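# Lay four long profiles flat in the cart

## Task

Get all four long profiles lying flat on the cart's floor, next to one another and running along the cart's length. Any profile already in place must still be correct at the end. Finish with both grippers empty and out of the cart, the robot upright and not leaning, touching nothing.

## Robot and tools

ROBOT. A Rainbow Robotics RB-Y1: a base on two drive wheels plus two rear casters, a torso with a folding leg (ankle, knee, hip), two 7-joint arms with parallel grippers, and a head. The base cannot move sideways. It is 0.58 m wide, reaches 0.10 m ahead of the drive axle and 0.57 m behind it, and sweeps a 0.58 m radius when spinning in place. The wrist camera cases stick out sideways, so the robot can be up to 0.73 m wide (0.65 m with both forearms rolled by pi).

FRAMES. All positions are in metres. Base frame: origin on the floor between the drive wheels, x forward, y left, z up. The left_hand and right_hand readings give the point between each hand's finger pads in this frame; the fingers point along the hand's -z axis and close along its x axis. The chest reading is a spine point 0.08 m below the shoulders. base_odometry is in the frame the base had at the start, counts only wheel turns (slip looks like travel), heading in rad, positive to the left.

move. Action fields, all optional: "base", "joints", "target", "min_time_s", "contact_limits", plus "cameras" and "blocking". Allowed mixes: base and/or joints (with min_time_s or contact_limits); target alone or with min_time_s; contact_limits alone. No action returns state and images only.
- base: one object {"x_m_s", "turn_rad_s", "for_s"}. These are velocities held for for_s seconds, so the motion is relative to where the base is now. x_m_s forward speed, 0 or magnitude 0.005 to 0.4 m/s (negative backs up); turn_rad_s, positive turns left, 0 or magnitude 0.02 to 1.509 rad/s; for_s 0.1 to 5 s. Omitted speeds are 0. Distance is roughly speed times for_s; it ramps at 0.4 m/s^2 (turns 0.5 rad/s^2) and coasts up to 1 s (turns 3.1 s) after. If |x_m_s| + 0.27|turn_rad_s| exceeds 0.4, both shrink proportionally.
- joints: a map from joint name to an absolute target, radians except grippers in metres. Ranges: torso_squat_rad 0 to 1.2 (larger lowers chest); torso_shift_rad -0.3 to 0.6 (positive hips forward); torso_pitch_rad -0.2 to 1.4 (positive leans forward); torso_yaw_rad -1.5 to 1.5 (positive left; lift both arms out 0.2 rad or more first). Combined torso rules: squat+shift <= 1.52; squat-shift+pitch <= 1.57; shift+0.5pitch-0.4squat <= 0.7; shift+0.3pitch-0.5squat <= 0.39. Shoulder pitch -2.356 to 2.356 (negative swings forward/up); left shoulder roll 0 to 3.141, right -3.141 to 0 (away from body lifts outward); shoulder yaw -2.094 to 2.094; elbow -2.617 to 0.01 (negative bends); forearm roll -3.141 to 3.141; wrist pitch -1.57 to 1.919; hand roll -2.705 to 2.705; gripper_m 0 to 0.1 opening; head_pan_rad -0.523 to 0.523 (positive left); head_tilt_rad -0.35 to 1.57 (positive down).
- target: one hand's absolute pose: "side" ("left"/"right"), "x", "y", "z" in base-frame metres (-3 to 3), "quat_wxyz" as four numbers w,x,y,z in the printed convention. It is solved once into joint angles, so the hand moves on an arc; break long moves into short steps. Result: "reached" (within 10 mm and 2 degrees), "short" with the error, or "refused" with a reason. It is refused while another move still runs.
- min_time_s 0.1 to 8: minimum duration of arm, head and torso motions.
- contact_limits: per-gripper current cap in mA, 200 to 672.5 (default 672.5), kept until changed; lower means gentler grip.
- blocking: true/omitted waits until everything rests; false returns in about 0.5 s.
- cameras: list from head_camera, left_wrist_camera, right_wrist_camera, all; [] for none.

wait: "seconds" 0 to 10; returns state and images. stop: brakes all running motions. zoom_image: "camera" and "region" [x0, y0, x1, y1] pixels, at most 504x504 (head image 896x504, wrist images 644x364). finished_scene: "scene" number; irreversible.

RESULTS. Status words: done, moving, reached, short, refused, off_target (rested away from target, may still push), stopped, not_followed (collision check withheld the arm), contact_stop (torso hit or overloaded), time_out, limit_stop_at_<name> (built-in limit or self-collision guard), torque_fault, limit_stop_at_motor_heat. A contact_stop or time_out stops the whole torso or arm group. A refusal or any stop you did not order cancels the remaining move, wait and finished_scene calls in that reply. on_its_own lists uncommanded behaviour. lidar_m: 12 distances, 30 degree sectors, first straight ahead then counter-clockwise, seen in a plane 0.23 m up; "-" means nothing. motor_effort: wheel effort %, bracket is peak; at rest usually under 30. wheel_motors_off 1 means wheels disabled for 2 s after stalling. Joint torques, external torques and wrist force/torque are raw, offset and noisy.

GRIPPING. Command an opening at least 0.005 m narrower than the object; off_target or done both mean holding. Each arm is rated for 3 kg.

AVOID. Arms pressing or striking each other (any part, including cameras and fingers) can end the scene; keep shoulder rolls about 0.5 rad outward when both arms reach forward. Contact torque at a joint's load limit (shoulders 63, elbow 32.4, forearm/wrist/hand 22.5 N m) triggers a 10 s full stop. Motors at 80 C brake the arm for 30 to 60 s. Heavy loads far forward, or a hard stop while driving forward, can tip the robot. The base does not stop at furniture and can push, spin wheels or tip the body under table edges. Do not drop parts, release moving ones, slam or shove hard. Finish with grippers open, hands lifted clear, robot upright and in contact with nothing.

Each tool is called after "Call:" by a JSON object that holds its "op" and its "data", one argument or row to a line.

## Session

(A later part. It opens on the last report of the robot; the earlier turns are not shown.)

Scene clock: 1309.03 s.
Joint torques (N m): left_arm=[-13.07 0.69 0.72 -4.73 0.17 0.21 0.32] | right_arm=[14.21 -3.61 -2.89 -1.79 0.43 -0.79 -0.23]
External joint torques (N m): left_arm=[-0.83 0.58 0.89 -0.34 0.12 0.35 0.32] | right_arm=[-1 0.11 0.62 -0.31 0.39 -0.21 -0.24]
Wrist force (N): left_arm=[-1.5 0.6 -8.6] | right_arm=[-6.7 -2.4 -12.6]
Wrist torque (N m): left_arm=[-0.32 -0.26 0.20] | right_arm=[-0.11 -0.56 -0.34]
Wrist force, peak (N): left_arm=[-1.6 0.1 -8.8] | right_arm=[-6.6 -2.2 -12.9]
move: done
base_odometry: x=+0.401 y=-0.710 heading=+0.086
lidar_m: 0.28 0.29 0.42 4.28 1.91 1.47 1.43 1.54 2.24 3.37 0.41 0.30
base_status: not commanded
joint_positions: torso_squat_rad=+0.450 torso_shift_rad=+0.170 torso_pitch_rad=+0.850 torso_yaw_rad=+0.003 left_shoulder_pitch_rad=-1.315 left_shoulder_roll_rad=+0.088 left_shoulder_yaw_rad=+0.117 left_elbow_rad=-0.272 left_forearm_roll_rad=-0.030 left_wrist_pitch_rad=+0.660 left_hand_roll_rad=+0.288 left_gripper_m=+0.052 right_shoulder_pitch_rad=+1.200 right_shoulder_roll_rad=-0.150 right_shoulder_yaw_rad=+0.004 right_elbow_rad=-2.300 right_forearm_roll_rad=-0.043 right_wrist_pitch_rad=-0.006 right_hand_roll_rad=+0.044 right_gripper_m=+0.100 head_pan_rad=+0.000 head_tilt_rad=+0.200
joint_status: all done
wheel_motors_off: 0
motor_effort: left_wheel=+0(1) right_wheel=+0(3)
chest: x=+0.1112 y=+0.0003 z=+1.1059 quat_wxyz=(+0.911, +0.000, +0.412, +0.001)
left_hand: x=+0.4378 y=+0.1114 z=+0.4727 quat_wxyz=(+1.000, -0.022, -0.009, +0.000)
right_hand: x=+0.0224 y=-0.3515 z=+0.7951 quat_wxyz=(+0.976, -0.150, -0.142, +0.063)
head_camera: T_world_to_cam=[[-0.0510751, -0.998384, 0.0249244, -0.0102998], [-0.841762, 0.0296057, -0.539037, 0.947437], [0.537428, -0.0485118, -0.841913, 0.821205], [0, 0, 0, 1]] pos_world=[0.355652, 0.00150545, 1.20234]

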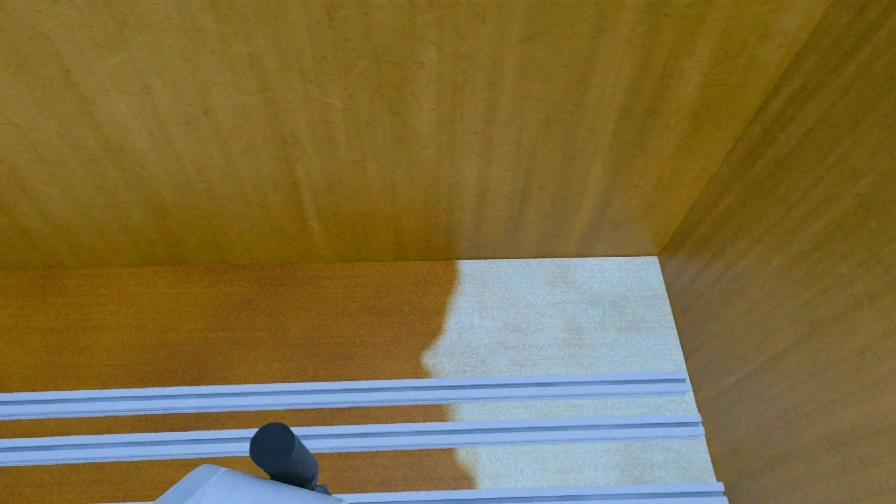

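Call:
{"op": "move", "data": {
  "target": {"side": "left", "x": 0.50, "y": 0.12, "z": 0.64, "quat_wxyz": [0.966, 0, -0.259, 0]},
  "min_time_s": 1.5,
  "cameras": []
}}

Call:
{"op": "move", "data": {
  "target": {"side": "left", "x": 0.57, "y": 0.12, "z": 0.83, "quat_wxyz": [0.85, 0, -0.527, 0]},
  "min_time_s": 1.5,
  "cameras": ["head_camera"]
}}

Call:
{"op": "move", "data": {
  "base": {"x_m_s": -0.3, "for_s": 1.7},
  "cameras": ["head_camera"]
}}

Call:
{"op": "move", "data": {
  "joints": {"head_pan_rad": 0.45},
  "cameras": ["head_camera"]
}}

Scene clock: 1319.37 s.
Joint torques (N m): left_arm=[-7.72 -0.19 -0.46 -9.03 -0.56 -0.67 0.27] | right_arm=[14.81 -3.99 -3 -2.13 0.44 -0.6 -0.12]
External joint torques (N m): left_arm=[-0.49 0.58 -0.9 -0.07 -0.16 0.17 0.29] | right_arm=[-0.4 -0.27 0.52 -0.65 0.39 -0.03 -0.13]
Wrist force (N): left_arm=[-4.7 -0.3 -7.4] | right_arm=[-6.7 -2.5 -12.5]
Wrist torque (N m): left_arm=[-0.28 -0.46 0.32] | right_arm=[-0.11 -0.58 -0.35]
Wrist force, peak (N): left_arm=[-2.7 -0.1 -8.8] | right_arm=[-6.9 -2.6 -12.7]
move: done
base_odometry: x=+0.401 y=-0.710 heading=+0.086
lidar_m: 0.28 0.30 0.42 4.29 1.91 1.48 1.43 1.53 2.23 3.37 0.42 0.30
base_status: not commanded
joint_positions: torso_squat_rad=+0.450 torso_shift_rad=+0.170 torso_pitch_rad=+0.850 torso_yaw_rad=+0.003 left_shoulder_pitch_rad=-0.712 left_shoulder_roll_rad=+0.193 left_shoulder_yaw_rad=-0.248 left_elbow_rad=-1.705 left_forearm_roll_rad=-0.234 left_wrist_pitch_rad=+1.070 left_hand_roll_rad=+0.556 left_gripper_m=+0.052 right_shoulder_pitch_rad=+1.200 right_shoulder_roll_rad=-0.150 right_shoulder_yaw_rad=+0.004 right_elbow_rad=-2.300 right_forearm_roll_rad=-0.043 right_wrist_pitch_rad=-0.006 right_hand_roll_rad=+0.044 right_gripper_m=+0.100 head_pan_rad=+0.000 head_tilt_rad=+0.200
joint_status: all done
wheel_motors_off: 0
motor_effort: left_wheel=+0(2) right_wheel=-1(5)
chest: x=+0.1112 y=+0.0003 z=+1.1059 quat_wxyz=(+0.911, +0.000, +0.412, +0.001)
left_hand: x=+0.4997 y=+0.1200 z=+0.6401 quat_wxyz=(+0.966, +0.000, -0.258, +0.000)
left_hand_status: reached (checked arc, planned for 1.8 s): 0 mm and 0.1 deg off.
right_hand: x=+0.0224 y=-0.3515 z=+0.7951 quat_wxyz=(+0.976, -0.150, -0.142, +0.063)

Scene clock: 1321.20 s.
Joint torques (N m): left_arm=[-6.16 0.74 -0.34 -9.74 -1.08 -1.37 0.54] | right_arm=[13.9 -4.51 -2.83 -2.18 0.29 -0.82 -0.17]
External joint torques (N m): left_arm=[0.68 1.55 -0.78 -0.12 -0.35 0.01 0.59] | right_arm=[-1.31 -0.79 0.68 -0.7 0.24 -0.24 -0.19]
Wrist force (N): left_arm=[-7.1 0.2 -4.8] | right_arm=[-6.5 -2.3 -12.6]
Wrist torque (N m): left_arm=[-0.27 -0.60 0.30] | right_arm=[-0.12 -0.56 -0.36]
Wrist force, peak (N): left_arm=[-5.8 -0.2 -7.2] | right_arm=[-6.7 -2.4 -12.8]
move: done
base_odometry: x=+0.401 y=-0.710 heading=+0.086
lidar_m: 0.28 0.30 0.43 4.28 1.91 1.47 1.43 1.53 2.24 3.37 0.41 0.30
base_status: not commanded
joint_positions: torso_squat_rad=+0.450 torso_shift_rad=+0.170 torso_pitch_rad=+0.850 torso_yaw_rad=+0.003 left_shoulder_pitch_rad=-0.649 left_shoulder_roll_rad=+0.203 left_shoulder_yaw_rad=-0.279 left_elbow_rad=-2.123 left_forearm_roll_rad=-0.561 left_wrist_pitch_rad=+0.916 left_hand_roll_rad=+0.627 left_gripper_m=+0.052 right_shoulder_pitch_rad=+1.200 right_shoulder_roll_rad=-0.150 right_shoulder_yaw_rad=+0.004 right_elbow_rad=-2.300 right_forearm_roll_rad=-0.043 right_wrist_pitch_rad=-0.006 right_hand_roll_rad=+0.044 right_gripper_m=+0.100 head_pan_rad=+0.000 head_tilt_rad=+0.200
joint_status: all done
wheel_motors_off: 0
motor_effort: left_wheel=-1(2) right_wheel=+2(5)
chest: x=+0.1112 y=+0.0003 z=+1.1059 quat_wxyz=(+0.911, +0.000, +0.412, +0.001)
left_hand: x=+0.5700 y=+0.1200 z=+0.8300 quat_wxyz=(+0.850, +0.000, -0.527, +0.000)
left_hand_status: reached (checked arc, planned for 1.5 s): 0 mm and 0.0 deg off.
right_hand: x=+0.0224 y=-0.3515 z=+0.7951 quat_wxyz=(+0.976, -0.150, -0.142, +0.063)
head_camera: T_world_to_cam=[[-0.0511308, -0.998379, 0.0250072, -0.0103792], [-0.84176, 0.029608, -0.539039, 0.94744], [0.537425, -0.0486115, -0.841909, 0.821201], [0, 0, 0, 1]] pos_world=[0.355652, 0.00150563, 1.20234]

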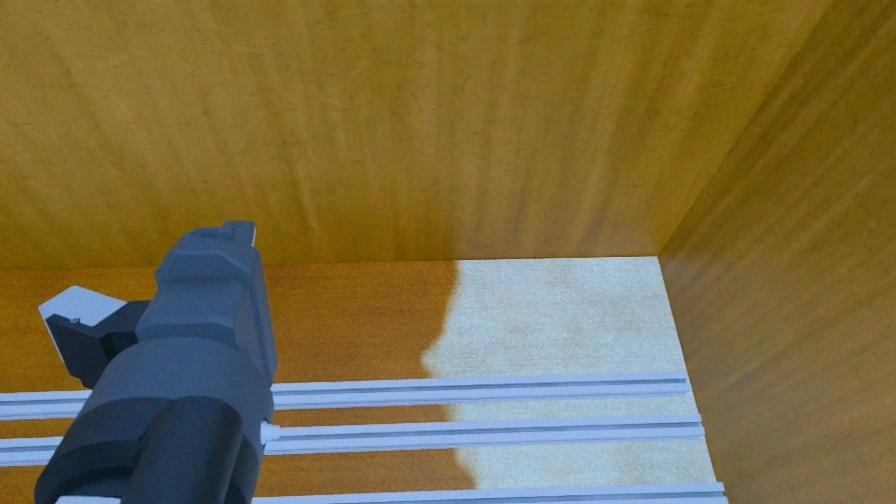

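Scene clock: 1324.57 s.
Joint torques (N m): left_arm=[-7.37 0.13 -0.83 -9.61 -0.9 -1.41 0.24] | right_arm=[14.42 -4.03 -2.92 -2.08 0.33 -0.67 -0.3]
External joint torques (N m): left_arm=[-0.53 0.94 -1.27 0 -0.17 -0.04 0.29] | right_arm=[-0.78 -0.31 0.59 -0.6 0.29 -0.1 -0.31]
Wrist force (N): left_arm=[-7.1 0.2 -4.4] | right_arm=[-6.8 -2.5 -12.4]
Wrist torque (N m): left_arm=[-0.27 -0.60 0.32] | right_arm=[-0.11 -0.59 -0.37]
Wrist force, peak (N): left_arm=[-7.5 0.1 -5.1] | right_arm=[-6.7 -2.4 -12.9]
move: done
base_odometry: x=-0.107 y=-0.754 heading=+0.086
lidar_m: 0.79 0.83 1.68 2.79 1.24 0.96 0.93 0.99 1.45 4.88 2.15 0.82
base_status: done (sent for 1.7 of 1.7 s)
joint_positions: torso_squat_rad=+0.450 torso_shift_rad=+0.170 torso_pitch_rad=+0.850 torso_yaw_rad=+0.003 left_shoulder_pitch_rad=-0.648 left_shoulder_roll_rad=+0.203 left_shoulder_yaw_rad=-0.280 left_elbow_rad=-2.123 left_forearm_roll_rad=-0.561 left_wrist_pitch_rad=+0.916 left_hand_roll_rad=+0.627 left_gripper_m=+0.052 right_shoulder_pitch_rad=+1.200 right_shoulder_roll_rad=-0.150 right_shoulder_yaw_rad=+0.004 right_elbow_rad=-2.300 right_forearm_roll_rad=-0.043 right_wrist_pitch_rad=-0.006 right_hand_roll_rad=+0.044 right_gripper_m=+0.100 head_pan_rad=+0.000 head_tilt_rad=+0.200
joint_status: not commanded
wheel_motors_off: 0
motor_effort: left_wheel=-4(26) right_wheel=+9(35)
chest: x=+0.1111 y=+0.0003 z=+1.1059 quat_wxyz=(+0.911, +0.000, +0.412, +0.001)
left_hand: x=+0.5699 y=+0.1200 z=+0.8299 quat_wxyz=(+0.850, +0.000, -0.527, +0.000)
right_hand: x=+0.0224 y=-0.3515 z=+0.7951 quat_wxyz=(+0.976, -0.150, -0.142, +0.063)
head_camera: T_world_to_cam=[[-0.0511321, -0.998379, 0.0250097, -0.0103843], [-0.841731, 0.0296052, -0.539084, 0.947537], [0.53747, -0.048616, -0.84188, 0.821234], [0, 0, 0, 1]] pos_world=[0.355652, 0.00150563, 1.20244]

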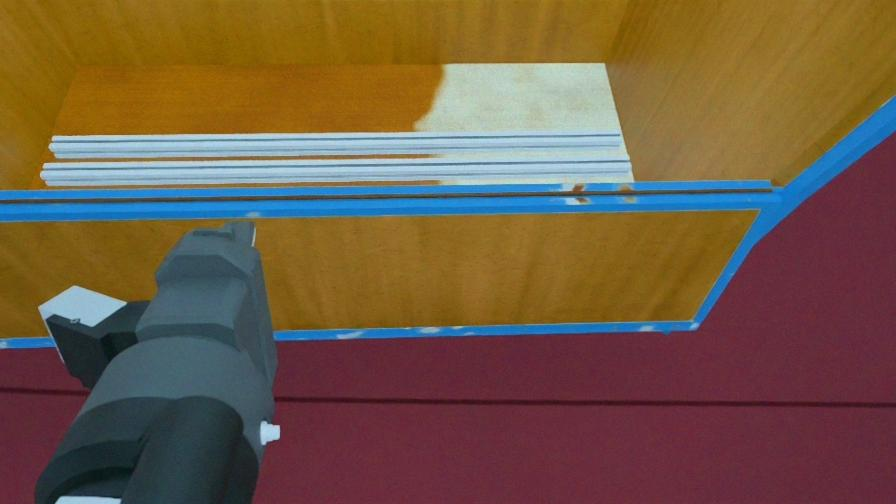

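Scene clock: 1325.53 s.
Joint torques (N m): left_arm=[-6.78 0.14 -0.23 -9.33 -0.91 -1.5 0.67] | right_arm=[14.01 -3.91 -2.6 -2.28 0.22 -0.63 -0.25]
External joint torques (N m): left_arm=[0.06 0.94 -0.67 0.29 -0.18 -0.13 0.71] | right_arm=[-1.2 -0.19 0.91 -0.81 0.18 -0.05 -0.26]
Wrist force (N): left_arm=[-7.1 -0.3 -4.3] | right_arm=[-6.5 -2.7 -12.6]
Wrist torque (N m): left_arm=[-0.25 -0.59 0.31] | right_arm=[-0.09 -0.57 -0.36]
Wrist force, peak (N): left_arm=[-7.5 0.1 -4.9] | right_arm=[-6.9 -2.6 -12.6]
move: done
base_odometry: x=-0.107 y=-0.754 heading=+0.086
lidar_m: 0.80 0.83 1.68 2.79 1.24 0.96 0.92 0.99 1.45 4.88 2.15 0.82
base_status: not commanded
joint_positions: torso_squat_rad=+0.450 torso_shift_rad=+0.170 torso_pitch_rad=+0.850 torso_yaw_rad=+0.003 left_shoulder_pitch_rad=-0.648 left_shoulder_roll_rad=+0.203 left_shoulder_yaw_rad=-0.280 left_elbow_rad=-2.123 left_forearm_roll_rad=-0.561 left_wrist_pitch_rad=+0.916 left_hand_roll_rad=+0.627 left_gripper_m=+0.052 right_shoulder_pitch_rad=+1.200 right_shoulder_roll_rad=-0.150 right_shoulder_yaw_rad=+0.004 right_elbow_rad=-2.300 right_forearm_roll_rad=-0.043 right_wrist_pitch_rad=-0.006 right_hand_roll_rad=+0.044 right_gripper_m=+0.100 head_pan_rad=+0.450 head_tilt_rad=+0.200
joint_status: all done
wheel_motors_off: 0
motor_effort: left_wheel=-4(5) right_wheel=+9(10)
chest: x=+0.1111 y=+0.0003 z=+1.1059 quat_wxyz=(+0.911, +0.000, +0.412, +0.001)
left_hand: x=+0.5699 y=+0.1200 z=+0.8299 quat_wxyz=(+0.850, +0.000, -0.527, +0.000)
right_hand: x=+0.0224 y=-0.3515 z=+0.7951 quat_wxyz=(+0.976, -0.150, -0.142, +0.063)
head_camera: T_world_to_cam=[[0.238843, -0.921853, -0.30519, 0.3128], [-0.840517, -0.0388667, -0.54039, 0.948848], [0.486298, 0.385586, -0.784116, 0.764583], [0, 0, 0, 1]] pos_world=[0.350997, 0.0304217, 1.20773]

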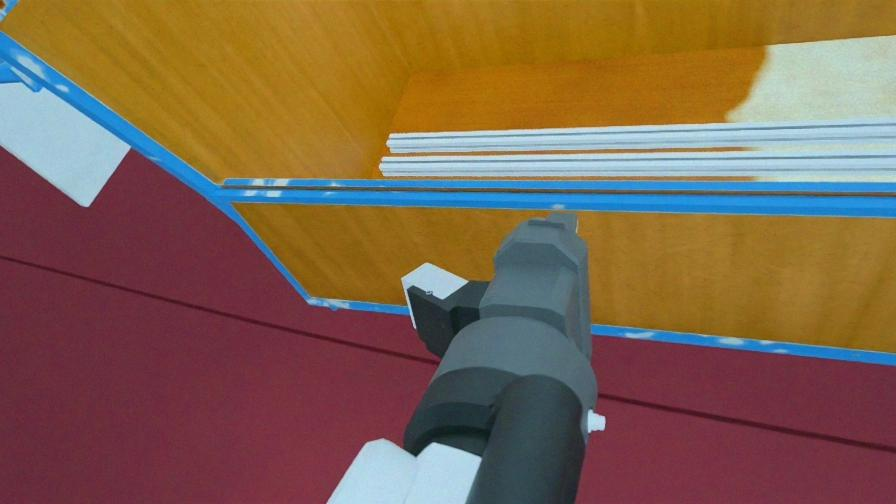

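Call:
{"op": "move", "data": {
  "base": {"x_m_s": -0.2, "for_s": 1.0},
  "joints": {"head_pan_rad": 0.0, "head_tilt_rad": 0.45},
  "cameras": ["head_camera"]
}}

Scene clock: 1346.17 s.
Joint torques (N m): left_arm=[-6.68 0.18 -0.66 -9.73 -1.05 -1.63 0.33] | right_arm=[13.9 -3.88 -2.46 -2.2 0.4 -0.73 -0.1]
External joint torques (N m): left_arm=[0.15 0.99 -1.11 -0.11 -0.31 -0.25 0.38] | right_arm=[-1.31 -0.16 1.06 -0.72 0.36 -0.16 -0.11]
Wrist force (N): left_arm=[-7.0 0.1 -4.6] | right_arm=[-6.7 -2.4 -12.4]
Wrist torque (N m): left_arm=[-0.27 -0.58 0.31] | right_arm=[-0.10 -0.57 -0.36]
Wrist force, peak (N): left_arm=[-7.6 -0.1 -4.8] | right_arm=[-7.1 -2.3 -12.6]
move: done
base_odometry: x=-0.307 y=-0.771 heading=+0.085
lidar_m: 0.99 1.03 2.43 2.20 0.98 0.76 0.73 0.78 1.14 4.20 2.40 1.04
base_status: done (sent for 1 of 1 s)
joint_positions: torso_squat_rad=+0.450 torso_shift_rad=+0.170 torso_pitch_rad=+0.850 torso_yaw_rad=+0.003 left_shoulder_pitch_rad=-0.648 left_shoulder_roll_rad=+0.203 left_shoulder_yaw_rad=-0.280 left_elbow_rad=-2.123 left_forearm_roll_rad=-0.561 left_wrist_pitch_rad=+0.916 left_hand_roll_rad=+0.627 left_gripper_m=+0.052 right_shoulder_pitch_rad=+1.200 right_shoulder_roll_rad=-0.150 right_shoulder_yaw_rad=+0.004 right_elbow_rad=-2.300 right_forearm_roll_rad=-0.043 right_wrist_pitch_rad=-0.006 right_hand_roll_rad=+0.044 right_gripper_m=+0.100 head_pan_rad=+0.000 head_tilt_rad=+0.450
joint_status: all done
wheel_motors_off: 0
motor_effort: left_wheel=-4(29) right_wheel=+7(24)
chest: x=+0.1111 y=+0.0003 z=+1.1059 quat_wxyz=(+0.911, +0.000, +0.412, +0.001)
left_hand: x=+0.5699 y=+0.1200 z=+0.8299 quat_wxyz=(+0.850, +0.000, -0.527, +0.000)
right_hand: x=+0.0224 y=-0.3515 z=+0.7951 quat_wxyz=(+0.976, -0.150, -0.142, +0.063)
head_camera: T_world_to_cam=[[-0.0428826, -0.998382, 0.0373468, -0.0277472], [-0.948945, 0.0290093, -0.314106, 0.702285], [0.312514, -0.0489097, -0.948653, 1.01371], [0, 0, 0, 1]] pos_world=[0.348442, 0.00150497, 1.18328]

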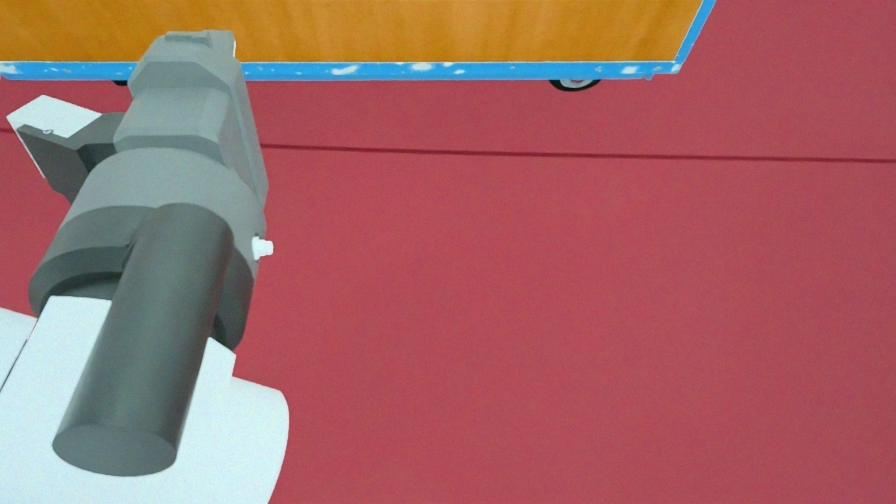

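Call:
{"op": "move", "data": {
  "joints": {"head_tilt_rad": -0.25},
  "cameras": ["head_camera"]
}}

Scene clock: 1349.53 s.
Joint torques (N m): left_arm=[-6.67 0.59 -0.98 -9.75 -0.93 -1.45 0.48] | right_arm=[13.83 -3.88 -2.73 -2.08 0.31 -0.6 -0.31]
External joint torques (N m): left_arm=[0.16 1.4 -1.42 -0.13 -0.19 -0.07 0.52] | right_arm=[-1.38 -0.16 0.79 -0.61 0.26 -0.02 -0.32]
Wrist force (N): left_arm=[-6.8 -0.2 -4.6] | right_arm=[-6.7 -2.7 -12.6]
Wrist torque (N m): left_arm=[-0.24 -0.57 0.29] | right_arm=[-0.09 -0.58 -0.36]
Wrist force, peak (N): left_arm=[-7.6 0.1 -5.0] | right_arm=[-6.8 -2.4 -12.8]
move: done
base_odometry: x=-0.307 y=-0.771 heading=+0.085
lidar_m: 1.00 1.04 2.43 2.19 0.96 0.75 0.73 0.78 1.12 4.21 2.39 1.03
base_status: not commanded
joint_positions: torso_squat_rad=+0.450 torso_shift_rad=+0.170 torso_pitch_rad=+0.850 torso_yaw_rad=+0.003 left_shoulder_pitch_rad=-0.648 left_shoulder_roll_rad=+0.203 left_shoulder_yaw_rad=-0.280 left_elbow_rad=-2.123 left_forearm_roll_rad=-0.561 left_wrist_pitch_rad=+0.916 left_hand_roll_rad=+0.627 left_gripper_m=+0.052 right_shoulder_pitch_rad=+1.200 right_shoulder_roll_rad=-0.150 right_shoulder_yaw_rad=+0.004 right_elbow_rad=-2.300 right_forearm_roll_rad=-0.043 right_wrist_pitch_rad=-0.006 right_hand_roll_rad=+0.044 right_gripper_m=+0.100 head_pan_rad=+0.000 head_tilt_rad=-0.250
joint_status: all done
wheel_motors_off: 0
motor_effort: left_wheel=-4(5) right_wheel=+6(9)
chest: x=+0.1111 y=+0.0003 z=+1.1059 quat_wxyz=(+0.911, +0.000, +0.412, +0.001)
left_hand: x=+0.5699 y=+0.1200 z=+0.8299 quat_wxyz=(+0.850, +0.000, -0.527, +0.000)
right_hand: x=+0.0224 y=-0.3515 z=+0.7951 quat_wxyz=(+0.976, -0.150, -0.142, +0.063)
head_camera: T_world_to_cam=[[-0.057297, -0.998357, -0.000899061, 0.0229182], [-0.523423, 0.0308068, -0.851516, 1.2413], [0.850144, -0.0483187, -0.524328, 0.347013], [0, 0, 0, 1]] pos_world=[0.356024, 0.00140749, 1.23895]

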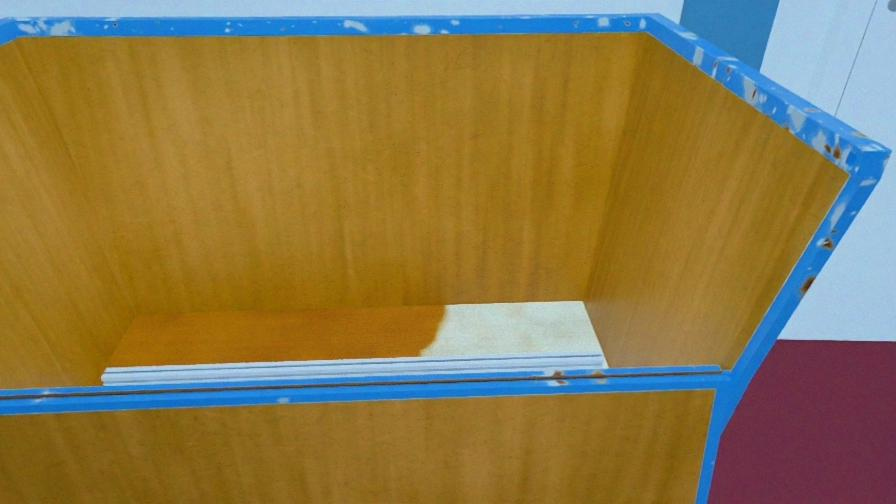

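Call:
{"op": "finished_scene", "data": {
  "scene": 1
}}

The scene is finished: the task was done.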